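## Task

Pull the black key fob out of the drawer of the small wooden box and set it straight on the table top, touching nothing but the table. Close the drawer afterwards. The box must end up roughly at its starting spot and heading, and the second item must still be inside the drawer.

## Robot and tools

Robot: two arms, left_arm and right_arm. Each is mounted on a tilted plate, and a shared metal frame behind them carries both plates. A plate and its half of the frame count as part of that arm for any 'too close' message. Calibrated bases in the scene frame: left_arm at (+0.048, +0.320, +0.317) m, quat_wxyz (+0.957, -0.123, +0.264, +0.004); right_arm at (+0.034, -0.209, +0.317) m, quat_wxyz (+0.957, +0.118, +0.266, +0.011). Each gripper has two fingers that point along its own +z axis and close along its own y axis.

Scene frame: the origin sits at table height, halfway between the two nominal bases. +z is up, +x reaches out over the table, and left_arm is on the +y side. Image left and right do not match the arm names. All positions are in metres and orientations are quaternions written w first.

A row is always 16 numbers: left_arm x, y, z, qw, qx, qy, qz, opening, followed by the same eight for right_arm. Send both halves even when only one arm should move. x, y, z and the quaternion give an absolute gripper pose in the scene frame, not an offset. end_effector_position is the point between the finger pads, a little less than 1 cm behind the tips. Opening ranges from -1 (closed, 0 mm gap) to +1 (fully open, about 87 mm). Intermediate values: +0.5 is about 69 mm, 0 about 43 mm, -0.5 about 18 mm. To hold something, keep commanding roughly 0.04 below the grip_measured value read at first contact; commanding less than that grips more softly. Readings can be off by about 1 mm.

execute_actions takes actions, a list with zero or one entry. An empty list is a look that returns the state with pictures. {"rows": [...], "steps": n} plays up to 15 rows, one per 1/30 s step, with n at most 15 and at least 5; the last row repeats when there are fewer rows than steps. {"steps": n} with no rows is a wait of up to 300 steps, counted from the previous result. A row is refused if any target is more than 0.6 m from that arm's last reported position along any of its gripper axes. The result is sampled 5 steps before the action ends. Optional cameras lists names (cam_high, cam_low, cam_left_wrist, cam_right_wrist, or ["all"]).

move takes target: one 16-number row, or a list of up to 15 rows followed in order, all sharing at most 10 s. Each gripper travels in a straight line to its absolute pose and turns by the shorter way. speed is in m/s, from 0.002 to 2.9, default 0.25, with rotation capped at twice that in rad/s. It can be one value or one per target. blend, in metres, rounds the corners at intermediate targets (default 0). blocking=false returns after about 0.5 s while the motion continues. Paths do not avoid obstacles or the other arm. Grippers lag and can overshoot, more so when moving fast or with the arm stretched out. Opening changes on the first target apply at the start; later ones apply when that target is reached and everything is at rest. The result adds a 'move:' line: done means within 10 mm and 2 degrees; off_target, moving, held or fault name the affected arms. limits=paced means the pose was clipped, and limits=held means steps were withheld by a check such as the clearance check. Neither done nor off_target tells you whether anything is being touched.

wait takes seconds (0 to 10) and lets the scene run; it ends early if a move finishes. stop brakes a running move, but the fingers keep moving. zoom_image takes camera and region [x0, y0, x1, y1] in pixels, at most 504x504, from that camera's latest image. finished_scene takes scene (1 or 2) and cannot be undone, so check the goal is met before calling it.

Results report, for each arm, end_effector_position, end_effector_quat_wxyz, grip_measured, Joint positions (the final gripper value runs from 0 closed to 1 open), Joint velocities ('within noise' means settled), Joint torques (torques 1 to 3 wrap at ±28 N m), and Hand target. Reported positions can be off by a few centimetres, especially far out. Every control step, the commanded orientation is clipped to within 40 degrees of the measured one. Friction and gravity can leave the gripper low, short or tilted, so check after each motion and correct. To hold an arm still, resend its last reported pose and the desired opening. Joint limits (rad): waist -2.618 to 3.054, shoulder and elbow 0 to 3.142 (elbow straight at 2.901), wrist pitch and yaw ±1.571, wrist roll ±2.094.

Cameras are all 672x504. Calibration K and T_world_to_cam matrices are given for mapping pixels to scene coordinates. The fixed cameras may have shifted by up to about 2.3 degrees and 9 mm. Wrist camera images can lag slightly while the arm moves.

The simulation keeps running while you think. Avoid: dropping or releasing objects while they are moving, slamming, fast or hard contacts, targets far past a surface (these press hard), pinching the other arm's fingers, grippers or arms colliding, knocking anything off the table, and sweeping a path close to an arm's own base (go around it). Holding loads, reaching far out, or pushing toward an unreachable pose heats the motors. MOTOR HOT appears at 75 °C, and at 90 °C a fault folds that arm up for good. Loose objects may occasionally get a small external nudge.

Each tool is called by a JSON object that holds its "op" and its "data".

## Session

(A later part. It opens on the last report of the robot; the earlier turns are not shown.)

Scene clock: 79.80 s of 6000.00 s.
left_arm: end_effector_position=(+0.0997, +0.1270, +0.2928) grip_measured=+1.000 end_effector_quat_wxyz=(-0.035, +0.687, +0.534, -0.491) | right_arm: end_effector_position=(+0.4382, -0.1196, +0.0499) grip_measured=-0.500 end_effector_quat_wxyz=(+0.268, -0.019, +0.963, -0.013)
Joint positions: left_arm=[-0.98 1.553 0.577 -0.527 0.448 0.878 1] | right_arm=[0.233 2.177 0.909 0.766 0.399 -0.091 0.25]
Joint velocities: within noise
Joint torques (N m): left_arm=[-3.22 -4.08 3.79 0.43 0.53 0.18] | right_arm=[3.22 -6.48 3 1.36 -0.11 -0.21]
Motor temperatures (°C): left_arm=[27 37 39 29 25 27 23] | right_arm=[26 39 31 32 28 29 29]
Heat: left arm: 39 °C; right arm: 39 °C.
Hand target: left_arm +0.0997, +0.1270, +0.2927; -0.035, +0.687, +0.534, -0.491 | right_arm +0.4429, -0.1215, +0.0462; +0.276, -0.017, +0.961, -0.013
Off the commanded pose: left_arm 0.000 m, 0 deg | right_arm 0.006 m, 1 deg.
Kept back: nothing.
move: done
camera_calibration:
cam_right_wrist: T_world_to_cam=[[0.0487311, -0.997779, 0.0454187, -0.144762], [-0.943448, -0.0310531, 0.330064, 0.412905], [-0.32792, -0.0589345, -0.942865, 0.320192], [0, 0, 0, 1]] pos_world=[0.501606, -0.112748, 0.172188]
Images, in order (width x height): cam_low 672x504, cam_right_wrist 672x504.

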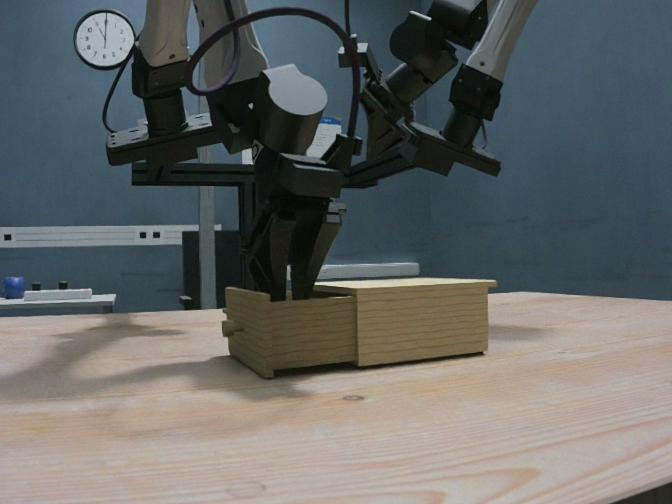

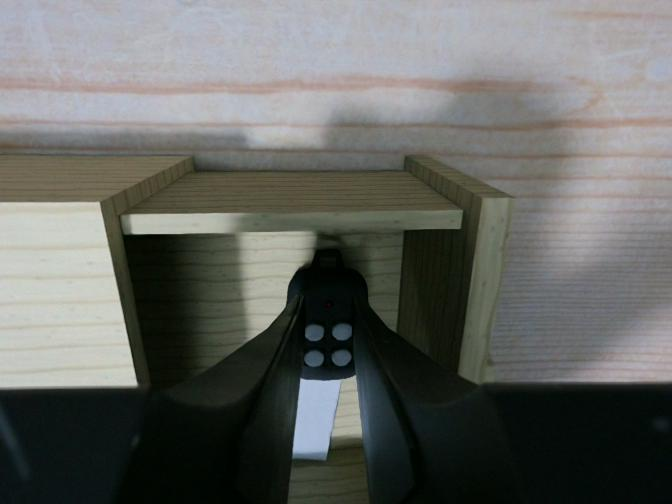

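{"op": "move", "data": {"target": [[0.0997, 0.127, 0.2928, -0.035, 0.687, 0.534, -0.491, 1, 0.4515, -0.1200, 0.040, 0.2758, -0.0174, 0.961, -0.0132, -0.5], [0.0997, 0.127, 0.2928, -0.035, 0.687, 0.534, -0.491, 1, 0.4525, -0.1200, 0.0255, 0.2758, -0.0174, 0.961, -0.0132, -0.5]], "speed": 0.05, "cameras": ["cam_low", "cam_right_wrist"]}}

Scene clock: 80.90 s of 6000.00 s.
left_arm: end_effector_position=(+0.0997, +0.1270, +0.2928) grip_measured=+1.000 end_effector_quat_wxyz=(-0.035, +0.687, +0.534, -0.491) | right_arm: end_effector_position=(+0.4524, -0.1178, +0.0320) grip_measured=-0.500 end_effector_quat_wxyz=(+0.275, -0.017, +0.961, -0.014)
Joint positions: left_arm=[-0.98 1.553 0.577 -0.527 0.448 0.878 1] | right_arm=[0.216 2.254 0.995 0.776 0.385 -0.1 0.25]
Joint velocities: within noise
Joint torques (N m): left_arm=[-3.21 -4.04 3.75 0.43 0.54 0.18] | right_arm=[3.37 -6.42 3.03 1.25 -0.16 -0.23]
Motor temperatures (°C): left_arm=[27 37 39 29 25 27 23] | right_arm=[26 39 31 32 28 29 28]
Heat: left arm: 39 °C; right arm: 39 °C.
Hand target: left_arm +0.0997, +0.1270, +0.2927; -0.035, +0.687, +0.534, -0.491 | right_arm +0.4523, -0.1201, +0.0257; +0.276, -0.017, +0.961, -0.013
Off the commanded pose: left_arm 0.000 m, 0 deg | right_arm 0.007 m, 0 deg.
Kept back: nothing.
move: done
camera_calibration:
cam_right_wrist: T_world_to_cam=[[0.0432059, -0.998068, 0.0446478, -0.140251], [-0.948092, -0.0268681, 0.316858, 0.435226], [-0.315046, -0.0560204, -0.947422, 0.302708], [0, 0, 0, 1]] pos_world=[0.514061, -0.111329, 0.15515]
Images, in order (width x height): cam_low 672x504, cam_right_wrist 672x504.

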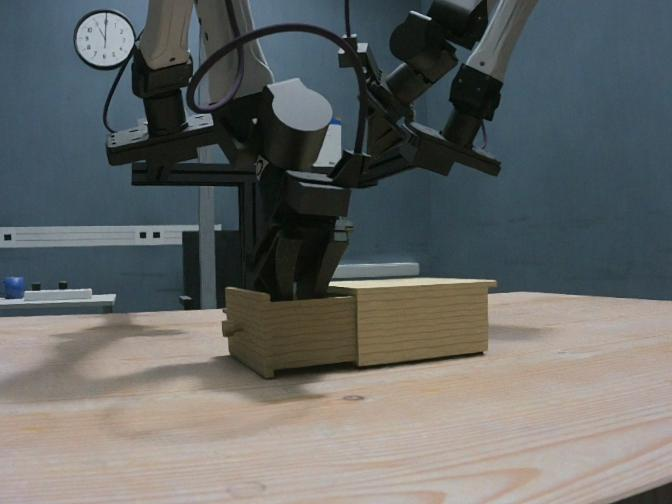

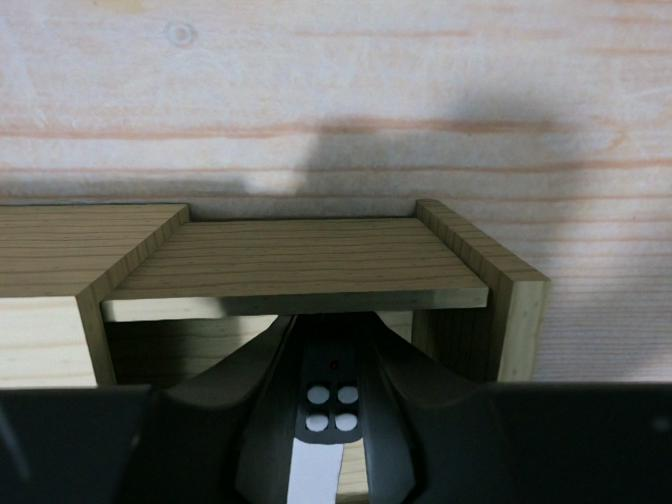

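{"op": "move", "data": {"target": [[0.0997, 0.127, 0.2928, -0.035, 0.687, 0.534, -0.491, 1, 0.4455, -0.1200, 0.0255, 0.2758, -0.0174, 0.961, -0.0132, -0.5], [0.0997, 0.127, 0.2928, -0.035, 0.687, 0.534, -0.491, 1, 0.4450, -0.1200, 0.0255, 0.2758, -0.0174, 0.961, -0.0132, -0.9]], "speed": 0.04, "cameras": ["cam_low", "cam_right_wrist"]}}

Scene clock: 82.40 s of 6000.00 s.
left_arm: end_effector_position=(+0.0997, +0.1270, +0.2928) grip_measured=+1.000 end_effector_quat_wxyz=(-0.035, +0.687, +0.534, -0.491) | right_arm: end_effector_position=(+0.4526, -0.1178, +0.0330) grip_measured=-0.900 end_effector_quat_wxyz=(+0.284, -0.014, +0.959, -0.012)
Joint positions: left_arm=[-0.98 1.553 0.577 -0.527 0.448 0.878 1] | right_arm=[0.216 2.257 0.98 0.813 0.383 -0.101 0.05]
Joint velocities: within noise
Joint torques (N m): left_arm=[-3.19 -4.1 3.77 0.42 0.54 0.17] | right_arm=[3.56 -6.63 1.4 1.2 -0.08 -0.21]
Motor temperatures (°C): left_arm=[27 37 39 29 25 27 23] | right_arm=[26 39 31 32 28 29 28]
Heat: left arm: 39 °C; right arm: 39 °C.
Hand target: left_arm +0.0997, +0.1270, +0.2927; -0.035, +0.687, +0.534, -0.491 | right_arm +0.4449, -0.1201, +0.0258; +0.276, -0.017, +0.961, -0.013
Off the commanded pose: left_arm 0.000 m, 0 deg | right_arm 0.011 m, 1 deg.
Kept back: nothing.
move: off_target (right_arm); target 2's new opening was sent with right_arm's hand 0.011 m and 1 deg from that target
camera_calibration:
cam_right_wrist: T_world_to_cam=[[0.0377474, -0.99842, 0.0416368, -0.137806], [-0.95392, -0.0235904, 0.299133, 0.438835], [-0.297678, -0.0510097, -0.953303, 0.296689], [0, 0, 0, 1]] pos_world=[0.512133, -0.112102, 0.157302]
Images, in order (width x height): cam_low 672x504, cam_right_wrist 672x504.

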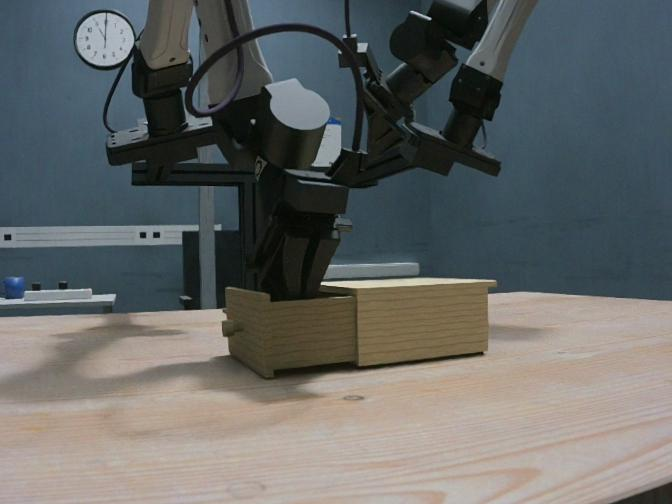

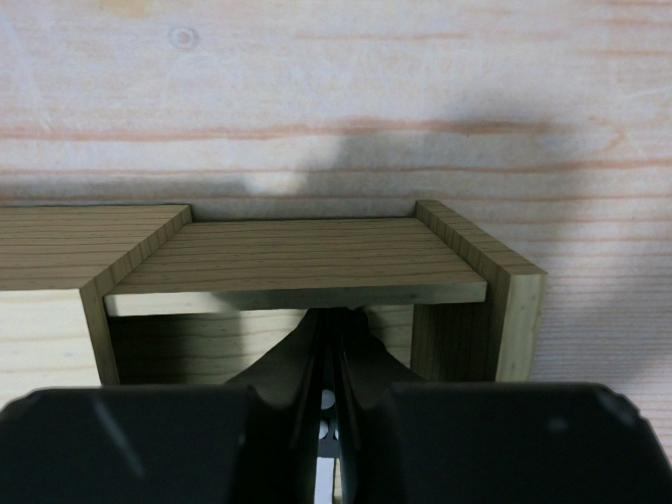

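{"op": "move", "data": {"target": [[0.0997, 0.127, 0.2928, -0.035, 0.687, 0.534, -0.491, 1, 0.4500, -0.1185, 0.030, 0.2758, -0.0174, 0.961, -0.0132, -0.3], [0.0997, 0.127, 0.2928, -0.035, 0.687, 0.534, -0.491, 1, 0.430, -0.117, 0.09, 0.2758, -0.0174, 0.961, -0.0132, -0.3]], "speed": [0.05, 0.1], "cameras": ["cam_low", "cam_right_wrist"]}}

Scene clock: 84.53 s of 6000.00 s.
left_arm: end_effector_position=(+0.0997, +0.1270, +0.2928) grip_measured=+1.000 end_effector_quat_wxyz=(-0.035, +0.687, +0.534, -0.491) | right_arm: end_effector_position=(+0.4215, -0.1182, +0.0770) grip_measured=-0.300 end_effector_quat_wxyz=(+0.262, -0.026, +0.965, -0.014)
Joint positions: left_arm=[-0.98 1.553 0.577 -0.527 0.448 0.878 1] | right_arm=[0.271 2.066 0.808 0.734 0.431 -0.078 0.35]
Joint velocities: within noise
Joint torques (N m): left_arm=[-3.25 -4.11 3.73 0.42 0.53 0.19] | right_arm=[5.44 -10.36 1.31 1.08 0.11 -0.03]
Motor temperatures (°C): left_arm=[27 37 39 29 25 27 23] | right_arm=[26 39 31 32 28 29 28]
Heat: left arm: 39 °C; right arm: 39 °C.
Hand target: left_arm +0.0997, +0.1270, +0.2927; -0.035, +0.687, +0.534, -0.491 | right_arm +0.4299, -0.1169, +0.0895; +0.276, -0.017, +0.961, -0.013
Off the commanded pose: left_arm 0.000 m, 0 deg | right_arm 0.016 m, 2 deg.
Kept back: nothing.
move: off_target (right_arm)
camera_calibration:
cam_right_wrist: T_world_to_cam=[[0.0622052, -0.996823, 0.049736, -0.149682], [-0.938731, -0.0415089, 0.342143, 0.384194], [-0.338992, -0.0679718, -0.938331, 0.343614], [0, 0, 0, 1]] pos_world=[0.486448, -0.109903, 0.198419]
Images, in order (width x height): cam_low 672x504, cam_right_wrist 672x504.

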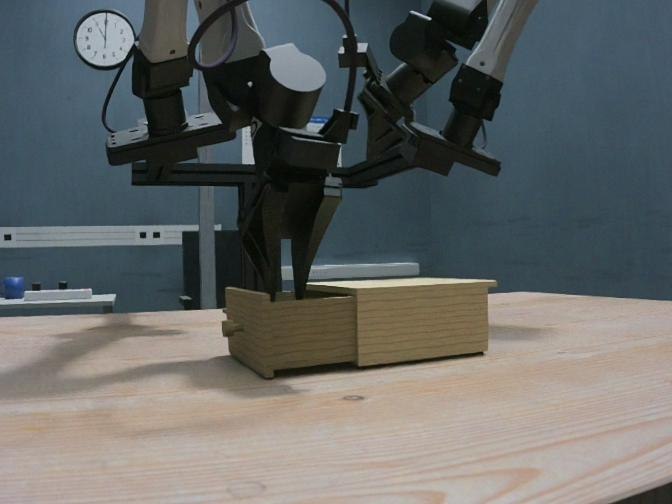

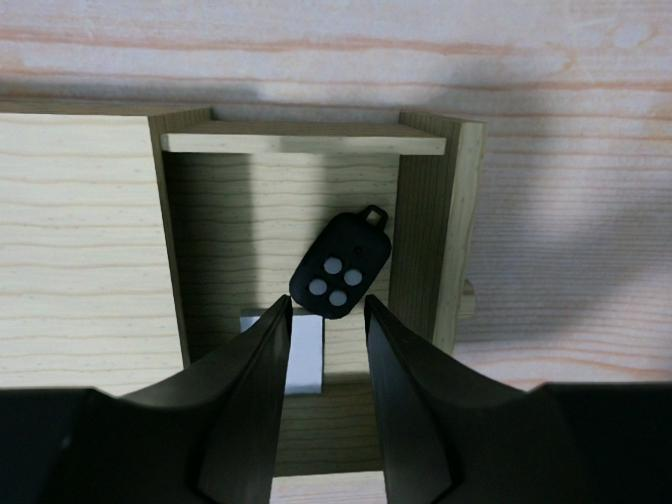

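{"op": "move", "data": {"target": [[0.0997, 0.127, 0.2928, -0.035, 0.687, 0.534, -0.491, 1, 0.425, -0.125, 0.115, 0.2629, -0.0227, 0.9645, 0.0062, -0.3], [0.0997, 0.127, 0.2928, -0.035, 0.687, 0.534, -0.491, 1, 0.400, -0.195, 0.115, 0.2629, -0.0227, 0.9645, 0.0062, 1]], "speed": [0.12, 0.15], "blend": [0.02, 0], "cameras": ["cam_low", "cam_right_wrist"]}}

Scene clock: 88.20 s of 6000.00 s.
left_arm: end_effector_position=(+0.0997, +0.1270, +0.2928) grip_measured=+1.000 end_effector_quat_wxyz=(-0.035, +0.687, +0.534, -0.491) | right_arm: end_effector_position=(+0.3855, -0.1905, +0.1035) grip_measured=+1.000 end_effector_quat_wxyz=(+0.236, -0.027, +0.971, +0.007)
Joint positions: left_arm=[-0.98 1.553 0.577 -0.527 0.448 0.878 1] | right_arm=[0.07 1.807 0.589 0.669 0.222 -0.159 1]
Joint velocities: within noise
Joint torques (N m): left_arm=[-3.19 -4.08 3.79 0.44 0.53 0.17] | right_arm=[1.85 -9.57 1.46 1.24 -0.13 -0.25]
Motor temperatures (°C): left_arm=[27 37 39 29 25 27 23] | right_arm=[26 40 31 32 28 29 28]
Heat: left arm: 39 °C; right arm: 40 °C.
Hand target: left_arm +0.0997, +0.1270, +0.2927; -0.035, +0.687, +0.534, -0.491 | right_arm +0.3999, -0.1950, +0.1148; +0.263, -0.023, +0.965, +0.006
Off the commanded pose: left_arm 0.000 m, 0 deg | right_arm 0.019 m, 3 deg.
Kept back: nothing.
move: off_target (right_arm); blend cut to 0.0136 m at target 1; target 2's new opening was sent with right_arm's hand 0.019 m and 3 deg from that target
camera_calibration:
cam_right_wrist: T_world_to_cam=[[0.075615, -0.997108, 0.00762574, -0.221705], [-0.918005, -0.0666265, 0.390932, 0.320432], [-0.389294, -0.0365608, -0.920388, 0.37485], [0, 0, 0, 1]] pos_world=[0.456849, -0.18601, 0.22143]
Images, in order (width x height): cam_low 672x504, cam_right_wrist 672x504.

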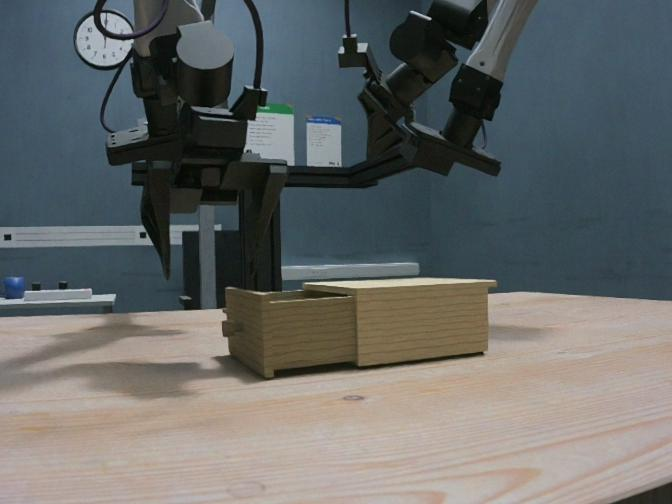

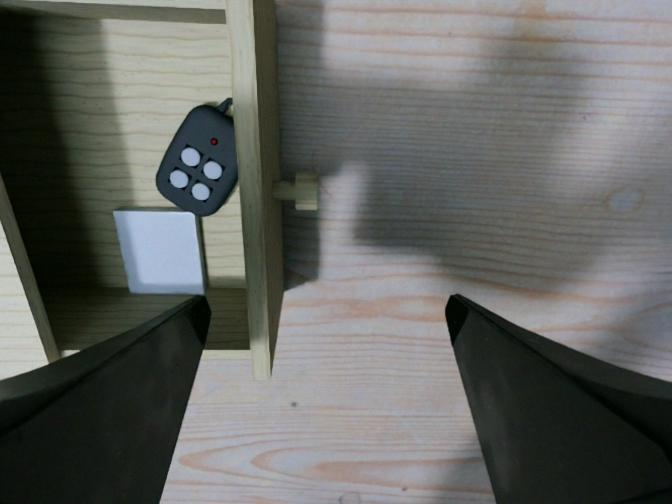

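{"op": "move", "data": {"target": [0.0997, 0.127, 0.2928, -0.035, 0.687, 0.534, -0.491, 1, 0.406, -0.194, 0.056, 0.2629, -0.0227, 0.9645, 0.0062, 1], "speed": 0.1, "cameras": ["cam_low", "cam_right_wrist"]}}

Scene clock: 89.87 s of 6000.00 s.
left_arm: end_effector_position=(+0.0997, +0.1270, +0.2928) grip_measured=+1.000 end_effector_quat_wxyz=(-0.035, +0.687, +0.534, -0.491) | right_arm: end_effector_position=(+0.4020, -0.1918, +0.0590) grip_measured=+1.000 end_effector_quat_wxyz=(+0.255, -0.022, +0.967, +0.007)
Joint positions: left_arm=[-0.98 1.553 0.577 -0.527 0.448 0.878 1] | right_arm=[0.027 2.033 0.693 0.836 0.182 -0.181 1]
Joint velocities: within noise
Joint torques (N m): left_arm=[-3.22 -4.1 3.74 0.43 0.53 0.19] | right_arm=[1.77 -5.82 1.94 1.31 -0.13 -0.22]
Motor temperatures (°C): left_arm=[27 37 39 29 25 27 23] | right_arm=[26 39 31 32 28 29 28]
Heat: left arm: 39 °C; right arm: 39 °C.
Hand target: left_arm +0.0997, +0.1270, +0.2927; -0.035, +0.687, +0.534, -0.491 | right_arm +0.4060, -0.1941, +0.0562; +0.263, -0.023, +0.965, +0.006
Off the commanded pose: left_arm 0.000 m, 0 deg | right_arm 0.005 m, 1 deg.
Kept back: nothing.
move: done
camera_calibration:
cam_right_wrist: T_world_to_cam=[[0.0655681, -0.99782, 0.00749141, -0.219937], [-0.933222, -0.058662, 0.354479, 0.362644], [-0.353267, -0.0302337, -0.935034, 0.327919], [0, 0, 0, 1]] pos_world=[0.468691, -0.18827, 0.179713]
Images, in order (width x height): cam_low 672x504, cam_right_wrist 672x504.

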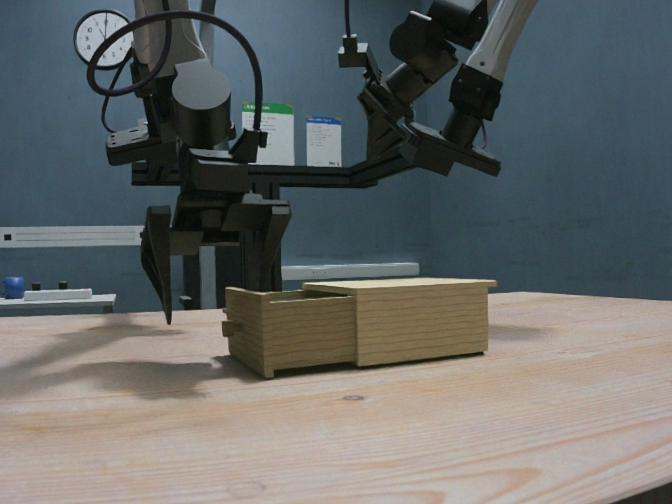

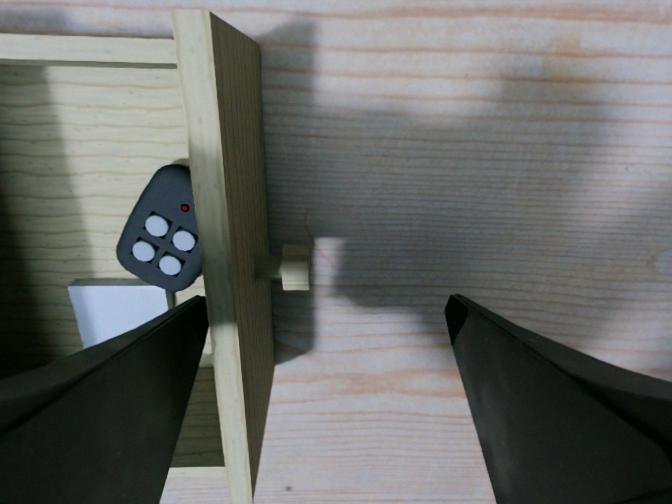

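{"op": "move", "data": {"target": [[0.0997, 0.127, 0.2928, -0.035, 0.687, 0.534, -0.491, 1, 0.406, -0.194, 0.030, 0.2629, -0.0227, 0.9645, 0.0062, 1], [0.0997, 0.127, 0.2928, -0.035, 0.687, 0.534, -0.491, 1, 0.404, -0.152, 0.030, 0.2629, -0.0227, 0.9645, 0.0062, 1]], "speed": [0.08, 0.05], "cameras": ["cam_low", "cam_right_wrist"]}}

Scene clock: 91.77 s of 6000.00 s.
left_arm: end_effector_position=(+0.0997, +0.1270, +0.2928) grip_measured=+1.000 end_effector_quat_wxyz=(-0.035, +0.687, +0.534, -0.491) | right_arm: end_effector_position=(+0.4005, -0.1553, +0.0315) grip_measured=+1.000 end_effector_quat_wxyz=(+0.255, -0.030, +0.967, +0.009)
Joint positions: left_arm=[-0.98 1.553 0.577 -0.527 0.448 0.878 1] | right_arm=[0.109 2.195 0.774 0.905 0.246 -0.151 1]
Joint velocities: within noise
Joint torques (N m): left_arm=[-3.22 -4.08 3.79 0.42 0.52 0.18] | right_arm=[4.37 -5.91 1.44 1.32 0.01 -0.03]
Motor temperatures (°C): left_arm=[27 37 39 29 25 27 23] | right_arm=[26 39 31 32 28 29 28]
Heat: left arm: 39 °C; right arm: 39 °C.
Hand target: left_arm +0.0997, +0.1270, +0.2927; -0.035, +0.687, +0.534, -0.491 | right_arm +0.4039, -0.1519, +0.0302; +0.263, -0.023, +0.965, +0.007
Off the commanded pose: left_arm 0.000 m, 0 deg | right_arm 0.005 m, 1 deg.
Kept back: nothing.
move: done
camera_calibration:
cam_right_wrist: T_world_to_cam=[[0.0805314, -0.99673, 0.00659752, -0.18906], [-0.931795, -0.0729312, 0.355583, 0.370431], [-0.353939, -0.0347831, -0.934621, 0.30225], [0, 0, 0, 1]] pos_world=[0.467369, -0.150913, 0.152018]
Images, in order (width x height): cam_low 672x504, cam_right_wrist 672x504.

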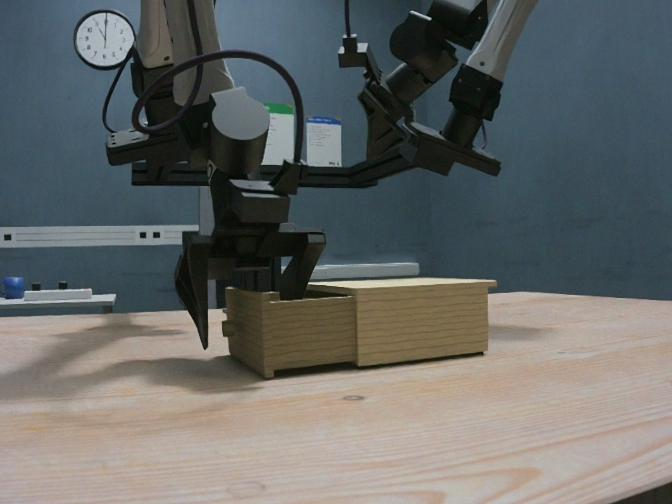

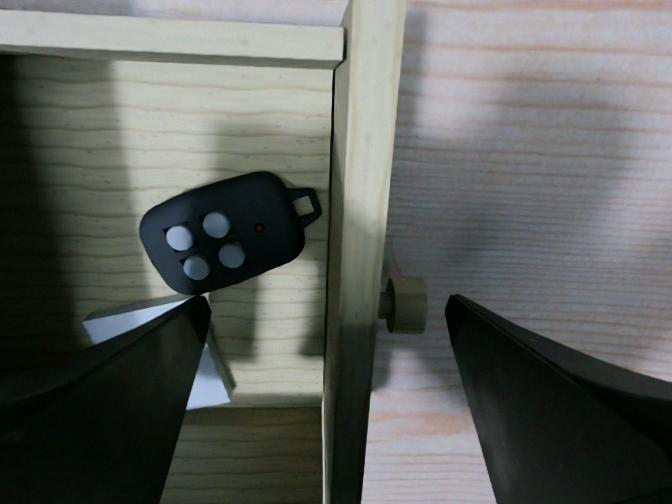

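{"op": "move", "data": {"target": [[0.0997, 0.127, 0.2928, -0.035, 0.687, 0.534, -0.491, 1, 0.404, -0.143, 0.030, 0.2629, -0.0227, 0.9645, 0.0062, 1], [0.0997, 0.127, 0.2928, -0.035, 0.687, 0.534, -0.491, 1, 0.402, -0.150, 0.045, 0.2629, -0.0227, 0.9645, 0.0062, 1], [0.0997, 0.127, 0.2928, -0.035, 0.687, 0.534, -0.491, 1, 0.398, -0.160, 0.125, 0.2629, -0.0227, 0.9645, 0.0062, 0.05]], "speed": [0.04, 0.06, 0.15], "cameras": ["cam_low", "cam_right_wrist"]}}

Scene clock: 95.37 s of 6000.00 s.
left_arm: end_effector_position=(+0.0997, +0.1270, +0.2928) grip_measured=+1.000 end_effector_quat_wxyz=(-0.035, +0.687, +0.534, -0.491) | right_arm: end_effector_position=(+0.3917, -0.1611, +0.1154) grip_measured=+0.050 end_effector_quat_wxyz=(+0.251, -0.029, +0.968, +0.006)
Joint positions: left_arm=[-0.98 1.553 0.577 -0.527 0.448 0.878 1] | right_arm=[0.179 1.803 0.596 0.672 0.313 -0.114 0.525]
Joint velocities: within noise
Joint torques (N m): left_arm=[-3.22 -4.08 3.78 0.43 0.53 0.17] | right_arm=[4.19 -8.91 1.65 1.04 0.03 -0.03]
Motor temperatures (°C): left_arm=[27 37 39 29 25 27 23] | right_arm=[26 39 31 32 28 29 28]
Heat: left arm: 39 °C; right arm: 39 °C.
Hand target: left_arm +0.0997, +0.1270, +0.2927; -0.035, +0.687, +0.534, -0.491 | right_arm +0.3981, -0.1600, +0.1247; +0.263, -0.022, +0.964, +0.006
Off the commanded pose: left_arm 0.000 m, 0 deg | right_arm 0.011 m, 2 deg.
Kept back: nothing.
move: off_target (right_arm); target 3's new opening was sent with right_arm's hand 0.011 m and 2 deg from that target
camera_calibration:
cam_right_wrist: T_world_to_cam=[[0.07858, -0.996844, 0.0113037, -0.194496], [-0.929002, -0.0691094, 0.363566, 0.330431], [-0.361637, -0.0390701, -0.9315, 0.379357], [0, 0, 0, 1]] pos_world=[0.459444, -0.156224, 0.235436]
Images, in order (width x height): cam_low 672x504, cam_right_wrist 672x504.

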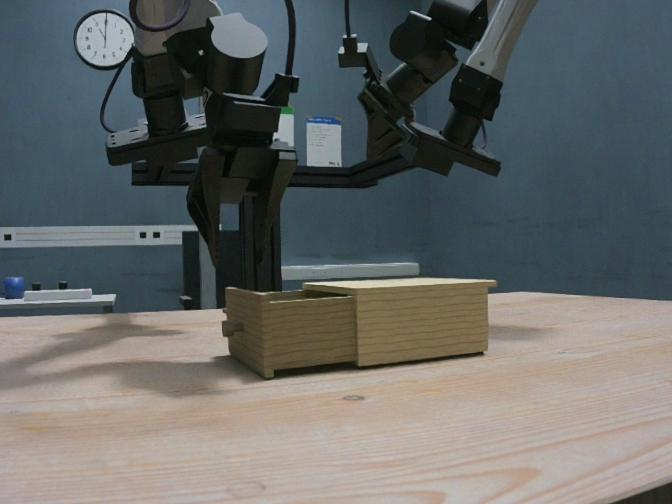

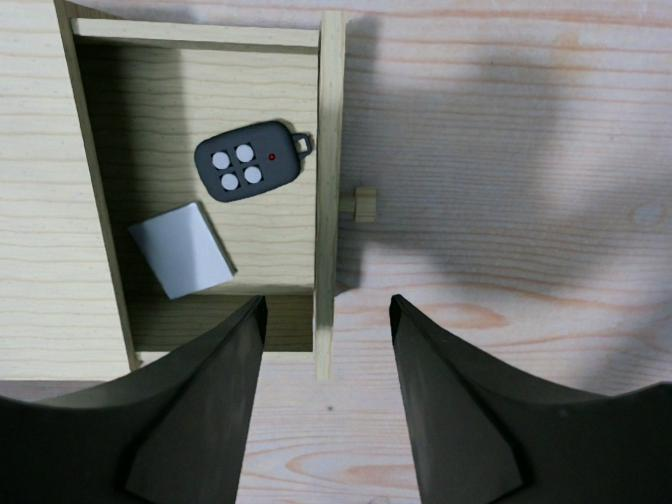

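{"op": "move", "data": {"target": [0.0997, 0.127, 0.2928, -0.035, 0.687, 0.534, -0.491, 1, 0.415, -0.072, 0.142, 0.1649, 0.5955, 0.776, -0.1266, 0.05], "speed": 0.4, "cameras": ["cam_high", "cam_low", "cam_right_wrist"]}}

Scene clock: 99.07 s of 6000.00 s.
left_arm: end_effector_position=(+0.0997, +0.1270, +0.2928) grip_measured=+1.000 end_effector_quat_wxyz=(-0.035, +0.687, +0.534, -0.491) | right_arm: end_effector_position=(+0.4163, -0.0777, +0.1430) grip_measured=+0.050 end_effector_quat_wxyz=(+0.164, +0.599, +0.774, -0.123)
Joint positions: left_arm=[-0.98 1.553 0.577 -0.527 0.448 0.878 1] | right_arm=[0.484 2.015 1.266 -0.526 0.864 1.791 0.525]
Joint velocities: within noise
Joint torques (N m): left_arm=[-3.21 -4.1 3.75 0.43 0.53 0.18] | right_arm=[6.71 -6.53 5.93 -0.23 0.37 0]
Motor temperatures (°C): left_arm=[27 37 39 29 25 27 23] | right_arm=[26 39 31 32 28 29 28]
Heat: left arm: 39 °C; right arm: 39 °C.
Hand target: left_arm +0.0997, +0.1270, +0.2927; -0.035, +0.687, +0.534, -0.491 | right_arm +0.4150, -0.0720, +0.1421; +0.165, +0.595, +0.776, -0.126
Off the commanded pose: left_arm 0.000 m, 0 deg | right_arm 0.006 m, 1 deg.
Kept back: nothing.
move: done
camera_calibration:
cam_right_wrist: T_world_to_cam=[[-0.962621, -0.270847, 0.00148444, 0.377725], [-0.241441, 0.860568, 0.448473, 0.122932], [-0.122745, 0.431351, -0.893795, 0.348885], [0, 0, 0, 1]] pos_world=[0.436111, -0.153978, 0.256139]
Images, in order (width x height): cam_high 672x504, cam_low 672x504, cam_right_wrist 672x504.

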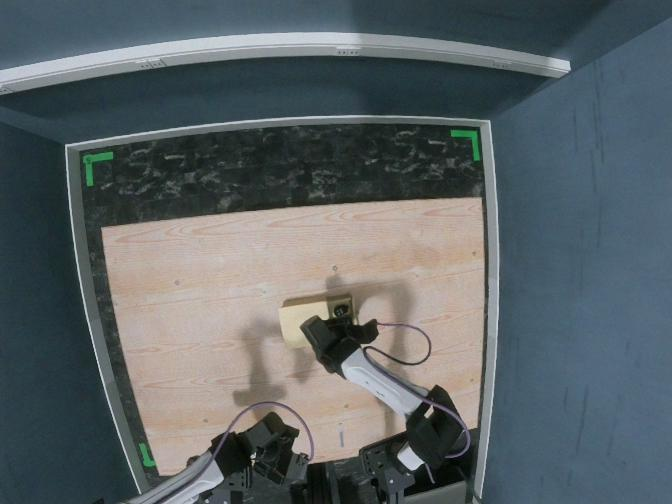

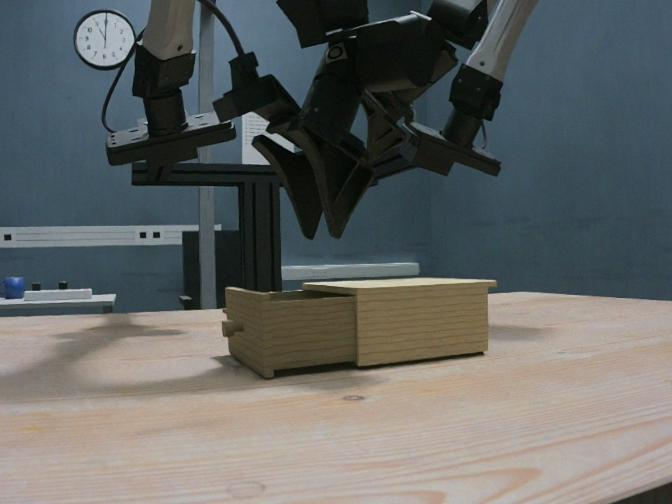

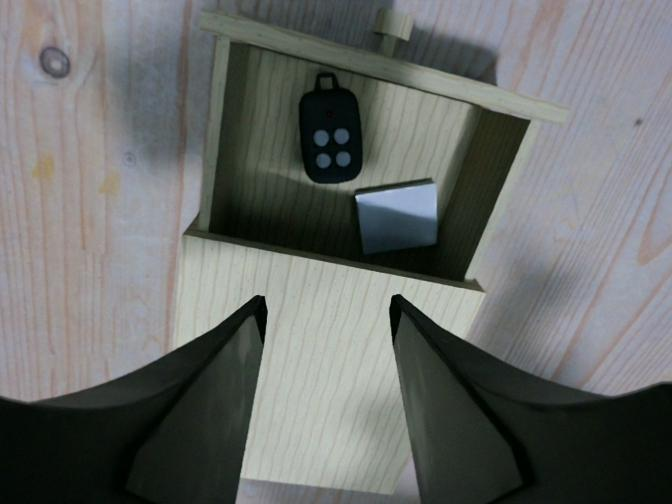

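{"op": "move", "data": {"target": [0.0997, 0.127, 0.2928, -0.035, 0.687, 0.534, -0.491, 1, 0.4225, -0.097, 0.063, 0.1649, 0.5955, 0.776, -0.1266, 0.05], "speed": 0.1, "cameras": ["cam_low", "cam_right_wrist"]}}

Scene clock: 100.77 s of 6000.00 s.
left_arm: end_effector_position=(+0.0997, +0.1270, +0.2928) grip_measured=+1.000 end_effector_quat_wxyz=(-0.035, +0.687, +0.534, -0.491) | right_arm: end_effector_position=(+0.4209, -0.0954, +0.0688) grip_measured=+0.050 end_effector_quat_wxyz=(+0.163, +0.595, +0.777, -0.126)
Joint positions: left_arm=[-0.98 1.553 0.577 -0.527 0.448 0.878 1] | right_arm=[0.362 2.186 1.266 -0.23 0.823 1.611 0.525]
Joint velocities: within noise
Joint torques (N m): left_arm=[-3.21 -4.12 3.77 0.44 0.53 0.18] | right_arm=[4.19 -7.12 3.89 0.19 0.27 -0.24]
Motor temperatures (°C): left_arm=[27 37 39 29 25 27 23] | right_arm=[26 39 31 32 28 29 28]
Heat: left arm: 39 °C; right arm: 39 °C.
Hand target: left_arm +0.0997, +0.1270, +0.2927; -0.035, +0.687, +0.534, -0.491 | right_arm +0.4223, -0.0970, +0.0631; +0.165, +0.595, +0.776, -0.127
Off the commanded pose: left_arm 0.000 m, 0 deg | right_arm 0.006 m, 0 deg.
Kept back: nothing.
move: done
camera_calibration:
cam_right_wrist: T_world_to_cam=[[-0.960271, -0.278955, 0.0080109, 0.37522], [-0.246166, 0.860223, 0.446564, 0.174638], [-0.131462, 0.426851, -0.894716, 0.294078], [0, 0, 0, 1]] pos_world=[0.441963, -0.171086, 0.182123]
Images, in order (width x height): cam_low 672x504, cam_right_wrist 672x504.

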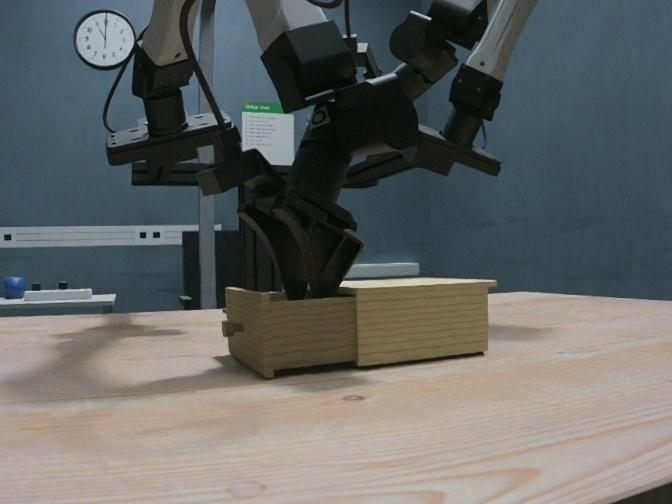

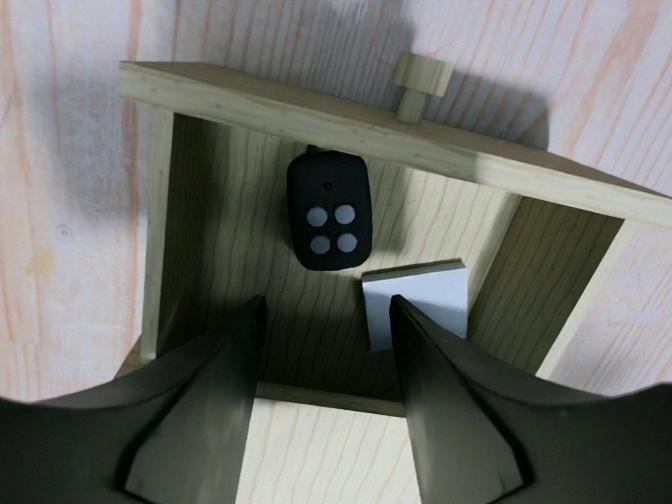

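{"op": "move", "data": {"target": [0.0997, 0.127, 0.2928, -0.035, 0.687, 0.534, -0.491, 1, 0.427, -0.109, 0.041, 0.1649, 0.5955, 0.776, -0.1266, 0.05], "speed": 0.07, "cameras": ["cam_low", "cam_right_wrist"]}}

Scene clock: 102.27 s of 6000.00 s.
left_arm: end_effector_position=(+0.0997, +0.1270, +0.2928) grip_measured=+1.000 end_effector_quat_wxyz=(-0.035, +0.687, +0.534, -0.491) | right_arm: end_effector_position=(+0.4238, -0.1072, +0.0470) grip_measured=+0.050 end_effector_quat_wxyz=(+0.162, +0.594, +0.778, -0.127)
Joint positions: left_arm=[-0.98 1.553 0.577 -0.527 0.448 0.878 1] | right_arm=[0.313 2.234 1.275 -0.147 0.801 1.545 0.525]
Joint velocities: within noise
Joint torques (N m): left_arm=[-3.26 -4.08 3.81 0.43 0.54 0.18] | right_arm=[4.12 -7.06 4.36 0.29 0.28 -0.24]
Motor temperatures (°C): left_arm=[27 37 38 29 25 27 23] | right_arm=[26 39 31 32 28 29 28]
Heat: left arm: 38 °C; right arm: 39 °C.
Hand target: left_arm +0.0997, +0.1270, +0.2927; -0.035, +0.687, +0.534, -0.491 | right_arm +0.4268, -0.1092, +0.0411; +0.165, +0.595, +0.776, -0.127
Off the commanded pose: left_arm 0.000 m, 0 deg | right_arm 0.007 m, 0 deg.
Kept back: nothing.
move: done
camera_calibration:
cam_right_wrist: T_world_to_cam=[[-0.959722, -0.28074, 0.0109322, 0.374314], [-0.246418, 0.859806, 0.447228, 0.195287], [-0.134954, 0.42652, -0.894353, 0.281489], [0, 0, 0, 1]] pos_world=[0.445348, -0.182885, 0.160321]
Images, in order (width x height): cam_low 672x504, cam_right_wrist 672x504.

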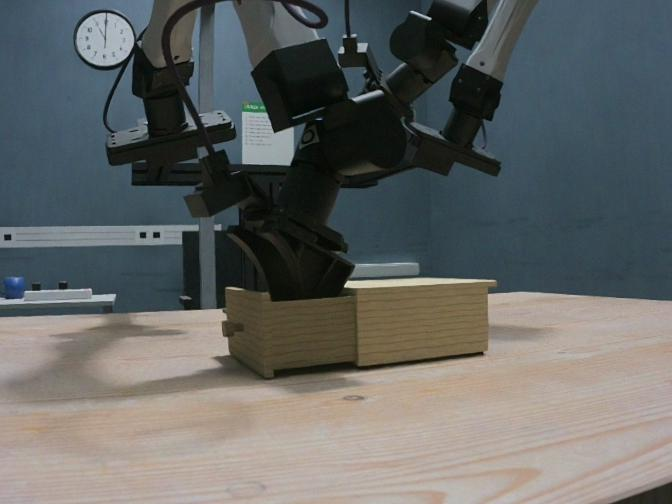

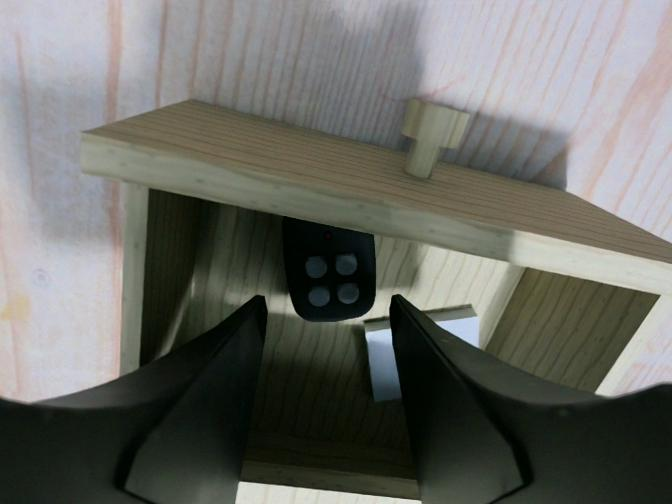

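{"op": "move", "data": {"target": [[0.0997, 0.127, 0.2928, -0.035, 0.687, 0.534, -0.491, 1, 0.4292, -0.1145, 0.0275, 0.1649, 0.5955, 0.776, -0.1266, 0.05], [0.0997, 0.127, 0.2928, -0.035, 0.687, 0.534, -0.491, 1, 0.4292, -0.1145, 0.0275, 0.1649, 0.5955, 0.776, -0.1266, -0.4]], "speed": 0.05, "cameras": ["cam_low", "cam_right_wrist"]}}

Scene clock: 103.90 s of 6000.00 s.
left_arm: end_effector_position=(+0.0997, +0.1270, +0.2928) grip_measured=+1.000 end_effector_quat_wxyz=(-0.035, +0.687, +0.534, -0.491) | right_arm: end_effector_position=(+0.4260, -0.1127, +0.0341) grip_measured=-0.176 end_effector_quat_wxyz=(+0.163, +0.593, +0.778, -0.127)
Joint positions: left_arm=[-0.98 1.553 0.577 -0.527 0.448 0.878 1] | right_arm=[0.288 2.268 1.291 -0.107 0.791 1.512 0.412]
Joint velocities: within noise
Joint torques (N m): left_arm=[-3.21 -4.11 3.84 0.41 0.53 0.18] | right_arm=[3.95 -6.97 4.22 0.31 0.27 -0.27]
Motor temperatures (°C): left_arm=[27 37 38 29 25 27 23] | right_arm=[26 39 31 32 28 29 28]
Heat: left arm: 38 °C; right arm: 39 °C.
Hand target: left_arm +0.0997, +0.1270, +0.2927; -0.035, +0.687, +0.534, -0.491 | right_arm +0.4289, -0.1145, +0.0277; +0.165, +0.595, +0.776, -0.127
Off the commanded pose: left_arm 0.000 m, 0 deg | right_arm 0.008 m, 0 deg.
Kept back: nothing.
move: done
camera_calibration:
cam_right_wrist: T_world_to_cam=[[-0.959098, -0.28281, 0.0122101, 0.374525], [-0.247898, 0.859961, 0.44611, 0.206959], [-0.136665, 0.424837, -0.894895, 0.273121], [0, 0, 0, 1]] pos_world=[0.447837, -0.188089, 0.147515]
Images, in order (width x height): cam_low 672x504, cam_right_wrist 672x504.

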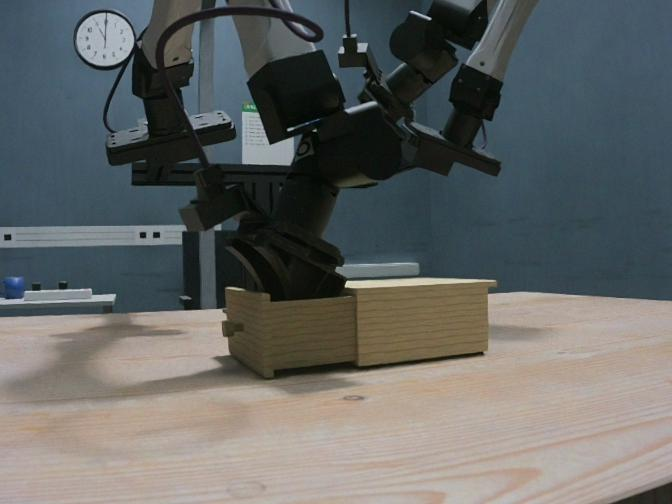

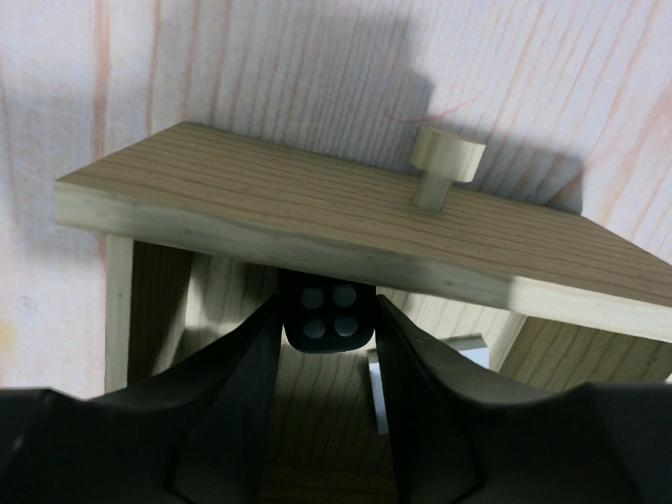

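{"op": "move", "data": {"target": [0.0997, 0.127, 0.2928, -0.035, 0.687, 0.534, -0.491, 1, 0.421, -0.094, 0.085, 0.1649, 0.5955, 0.776, -0.1266, -0.4], "speed": 0.08, "cameras": ["cam_low", "cam_right_wrist"]}}

Scene clock: 105.47 s of 6000.00 s.
left_arm: end_effector_position=(+0.0997, +0.1270, +0.2928) grip_measured=+1.000 end_effector_quat_wxyz=(-0.035, +0.687, +0.534, -0.491) | right_arm: end_effector_position=(+0.4097, -0.0931, +0.0691) grip_measured=-0.176 end_effector_quat_wxyz=(+0.150, +0.590, +0.782, -0.134)
Joint positions: left_arm=[-0.98 1.553 0.577 -0.527 0.448 0.878 1] | right_arm=[0.37 2.187 1.261 -0.269 0.813 1.629 0.412]
Joint velocities: within noise
Joint torques (N m): left_arm=[-3.19 -4.07 3.82 0.43 0.54 0.19] | right_arm=[6.27 -11.75 2.76 -0.1 0.5 -0.09]
Motor temperatures (°C): left_arm=[27 37 38 29 25 27 23] | right_arm=[26 39 31 31 28 29 28]
Heat: left arm: 38 °C; right arm: 39 °C.
Hand target: left_arm +0.0997, +0.1270, +0.2927; -0.035, +0.687, +0.534, -0.491 | right_arm +0.4208, -0.0940, +0.0843; +0.165, +0.596, +0.776, -0.127
Off the commanded pose: left_arm 0.000 m, 0 deg | right_arm 0.020 m, 2 deg.
Kept back: nothing.
move: off_target (right_arm)
camera_calibration:
cam_right_wrist: T_world_to_cam=[[-0.957215, -0.28661, 0.0399327, 0.360964], [-0.23757, 0.857116, 0.45707, 0.165222], [-0.165228, 0.428028, -0.888534, 0.305392], [0, 0, 0, 1]] pos_world=[0.435231, -0.168874, 0.181418]
Images, in order (width x height): cam_low 672x504, cam_right_wrist 672x504.

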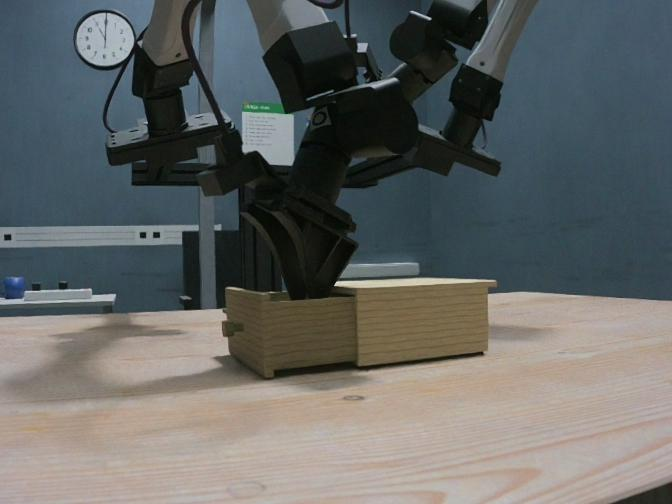

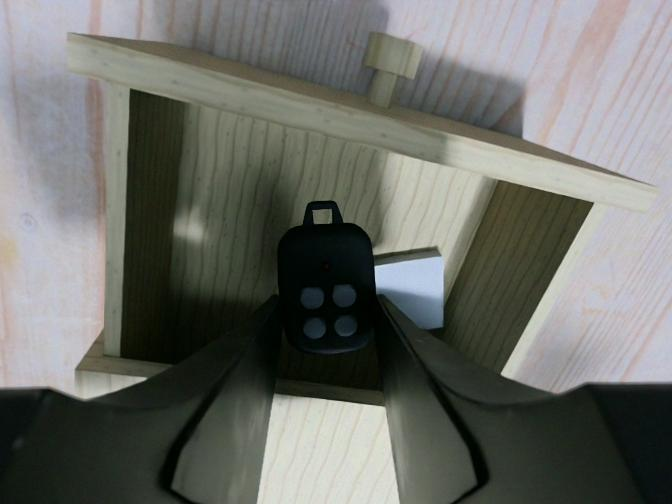

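{"op": "move", "data": {"target": [[0.0997, 0.127, 0.2928, -0.035, 0.687, 0.534, -0.491, 1, 0.418, -0.088, 0.150, 0.1649, 0.5955, 0.776, -0.1266, -0.4], [0.0997, 0.127, 0.2928, -0.035, 0.687, 0.534, -0.491, 1, 0.412, -0.21, 0.155, 0.1649, 0.5955, 0.776, -0.1266, -0.4], [0.0997, 0.127, 0.2928, -0.035, 0.687, 0.534, -0.491, 1, 0.405, -0.30, 0.075, 0.1649, 0.5955, 0.776, -0.1266, -0.4]], "speed": [0.12, 0.2, 0.15], "blend": [0.03, 0.05, 0], "cameras": ["cam_high", "cam_low", "cam_right_wrist"]}}

Scene clock: 108.47 s of 6000.00 s.
left_arm: end_effector_position=(+0.0997, +0.1270, +0.2928) grip_measured=+1.000 end_effector_quat_wxyz=(-0.035, +0.687, +0.534, -0.491) | right_arm: end_effector_position=(+0.4034, -0.2986, +0.0790) grip_measured=-0.176 end_effector_quat_wxyz=(+0.162, +0.597, +0.775, -0.128)
Joint positions: left_arm=[-0.98 1.553 0.577 -0.527 0.448 0.878 1] | right_arm=[-0.161 1.872 0.922 0.147 0.522 1.066 0.412]
Joint velocities: within noise
Joint torques (N m): left_arm=[-3.19 -4.05 3.78 0.43 0.54 0.17] | right_arm=[1.14 -6.6 3.15 0.71 0.27 -0.22]
Motor temperatures (°C): left_arm=[27 37 38 29 25 27 23] | right_arm=[26 39 30 31 28 29 29]
Heat: left arm: 38 °C; right arm: 39 °C.
Hand target: left_arm +0.0997, +0.1270, +0.2927; -0.035, +0.687, +0.534, -0.491 | right_arm +0.4049, -0.3000, +0.0751; +0.165, +0.596, +0.776, -0.127
Off the commanded pose: left_arm 0.000 m, 0 deg | right_arm 0.005 m, 0 deg.
Kept back: nothing.
move: done
camera_calibration:
cam_right_wrist: T_world_to_cam=[[-0.962052, -0.272607, 0.0119228, 0.304013], [-0.238687, 0.86191, 0.447369, 0.338013], [-0.132232, 0.427546, -0.89427, 0.388095], [0, 0, 0, 1]] pos_world=[0.424474, -0.374389, 0.19222]
Images, in order (width x height): cam_high 672x504, cam_low 672x504, cam_right_wrist 672x504.

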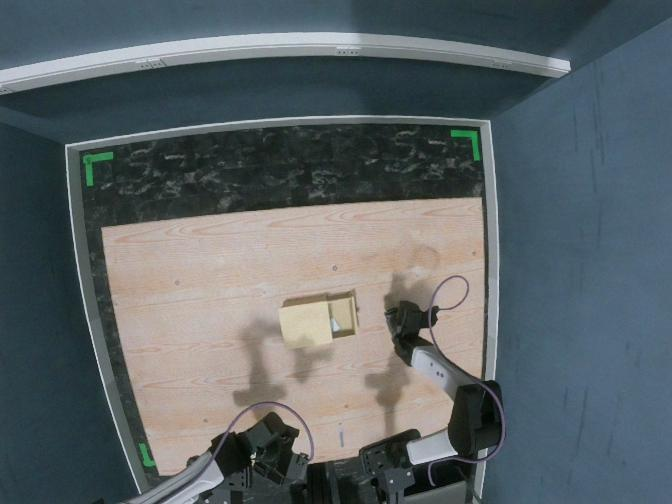

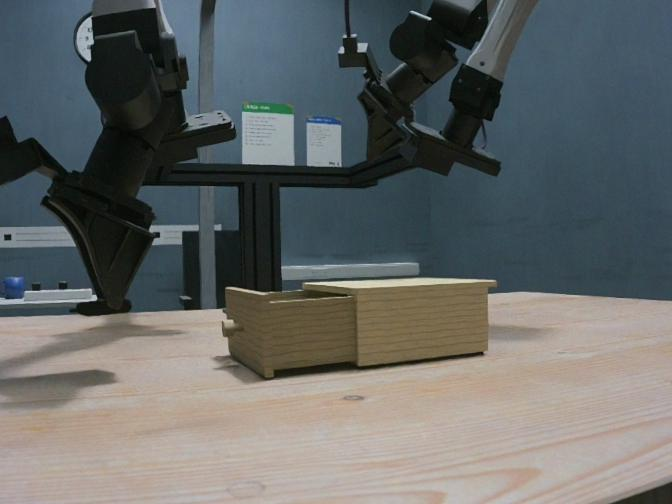

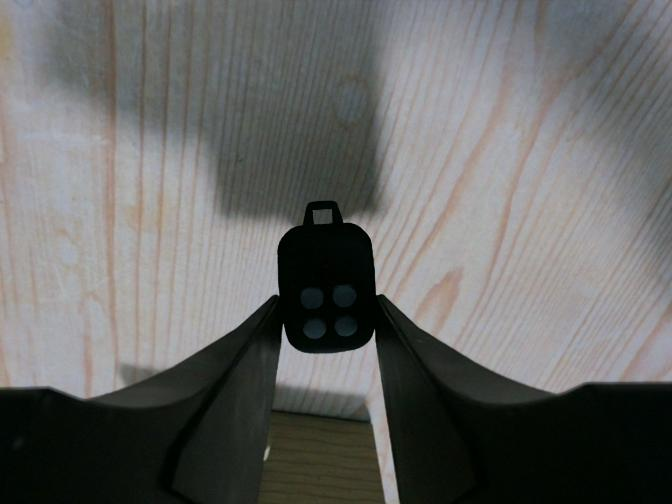

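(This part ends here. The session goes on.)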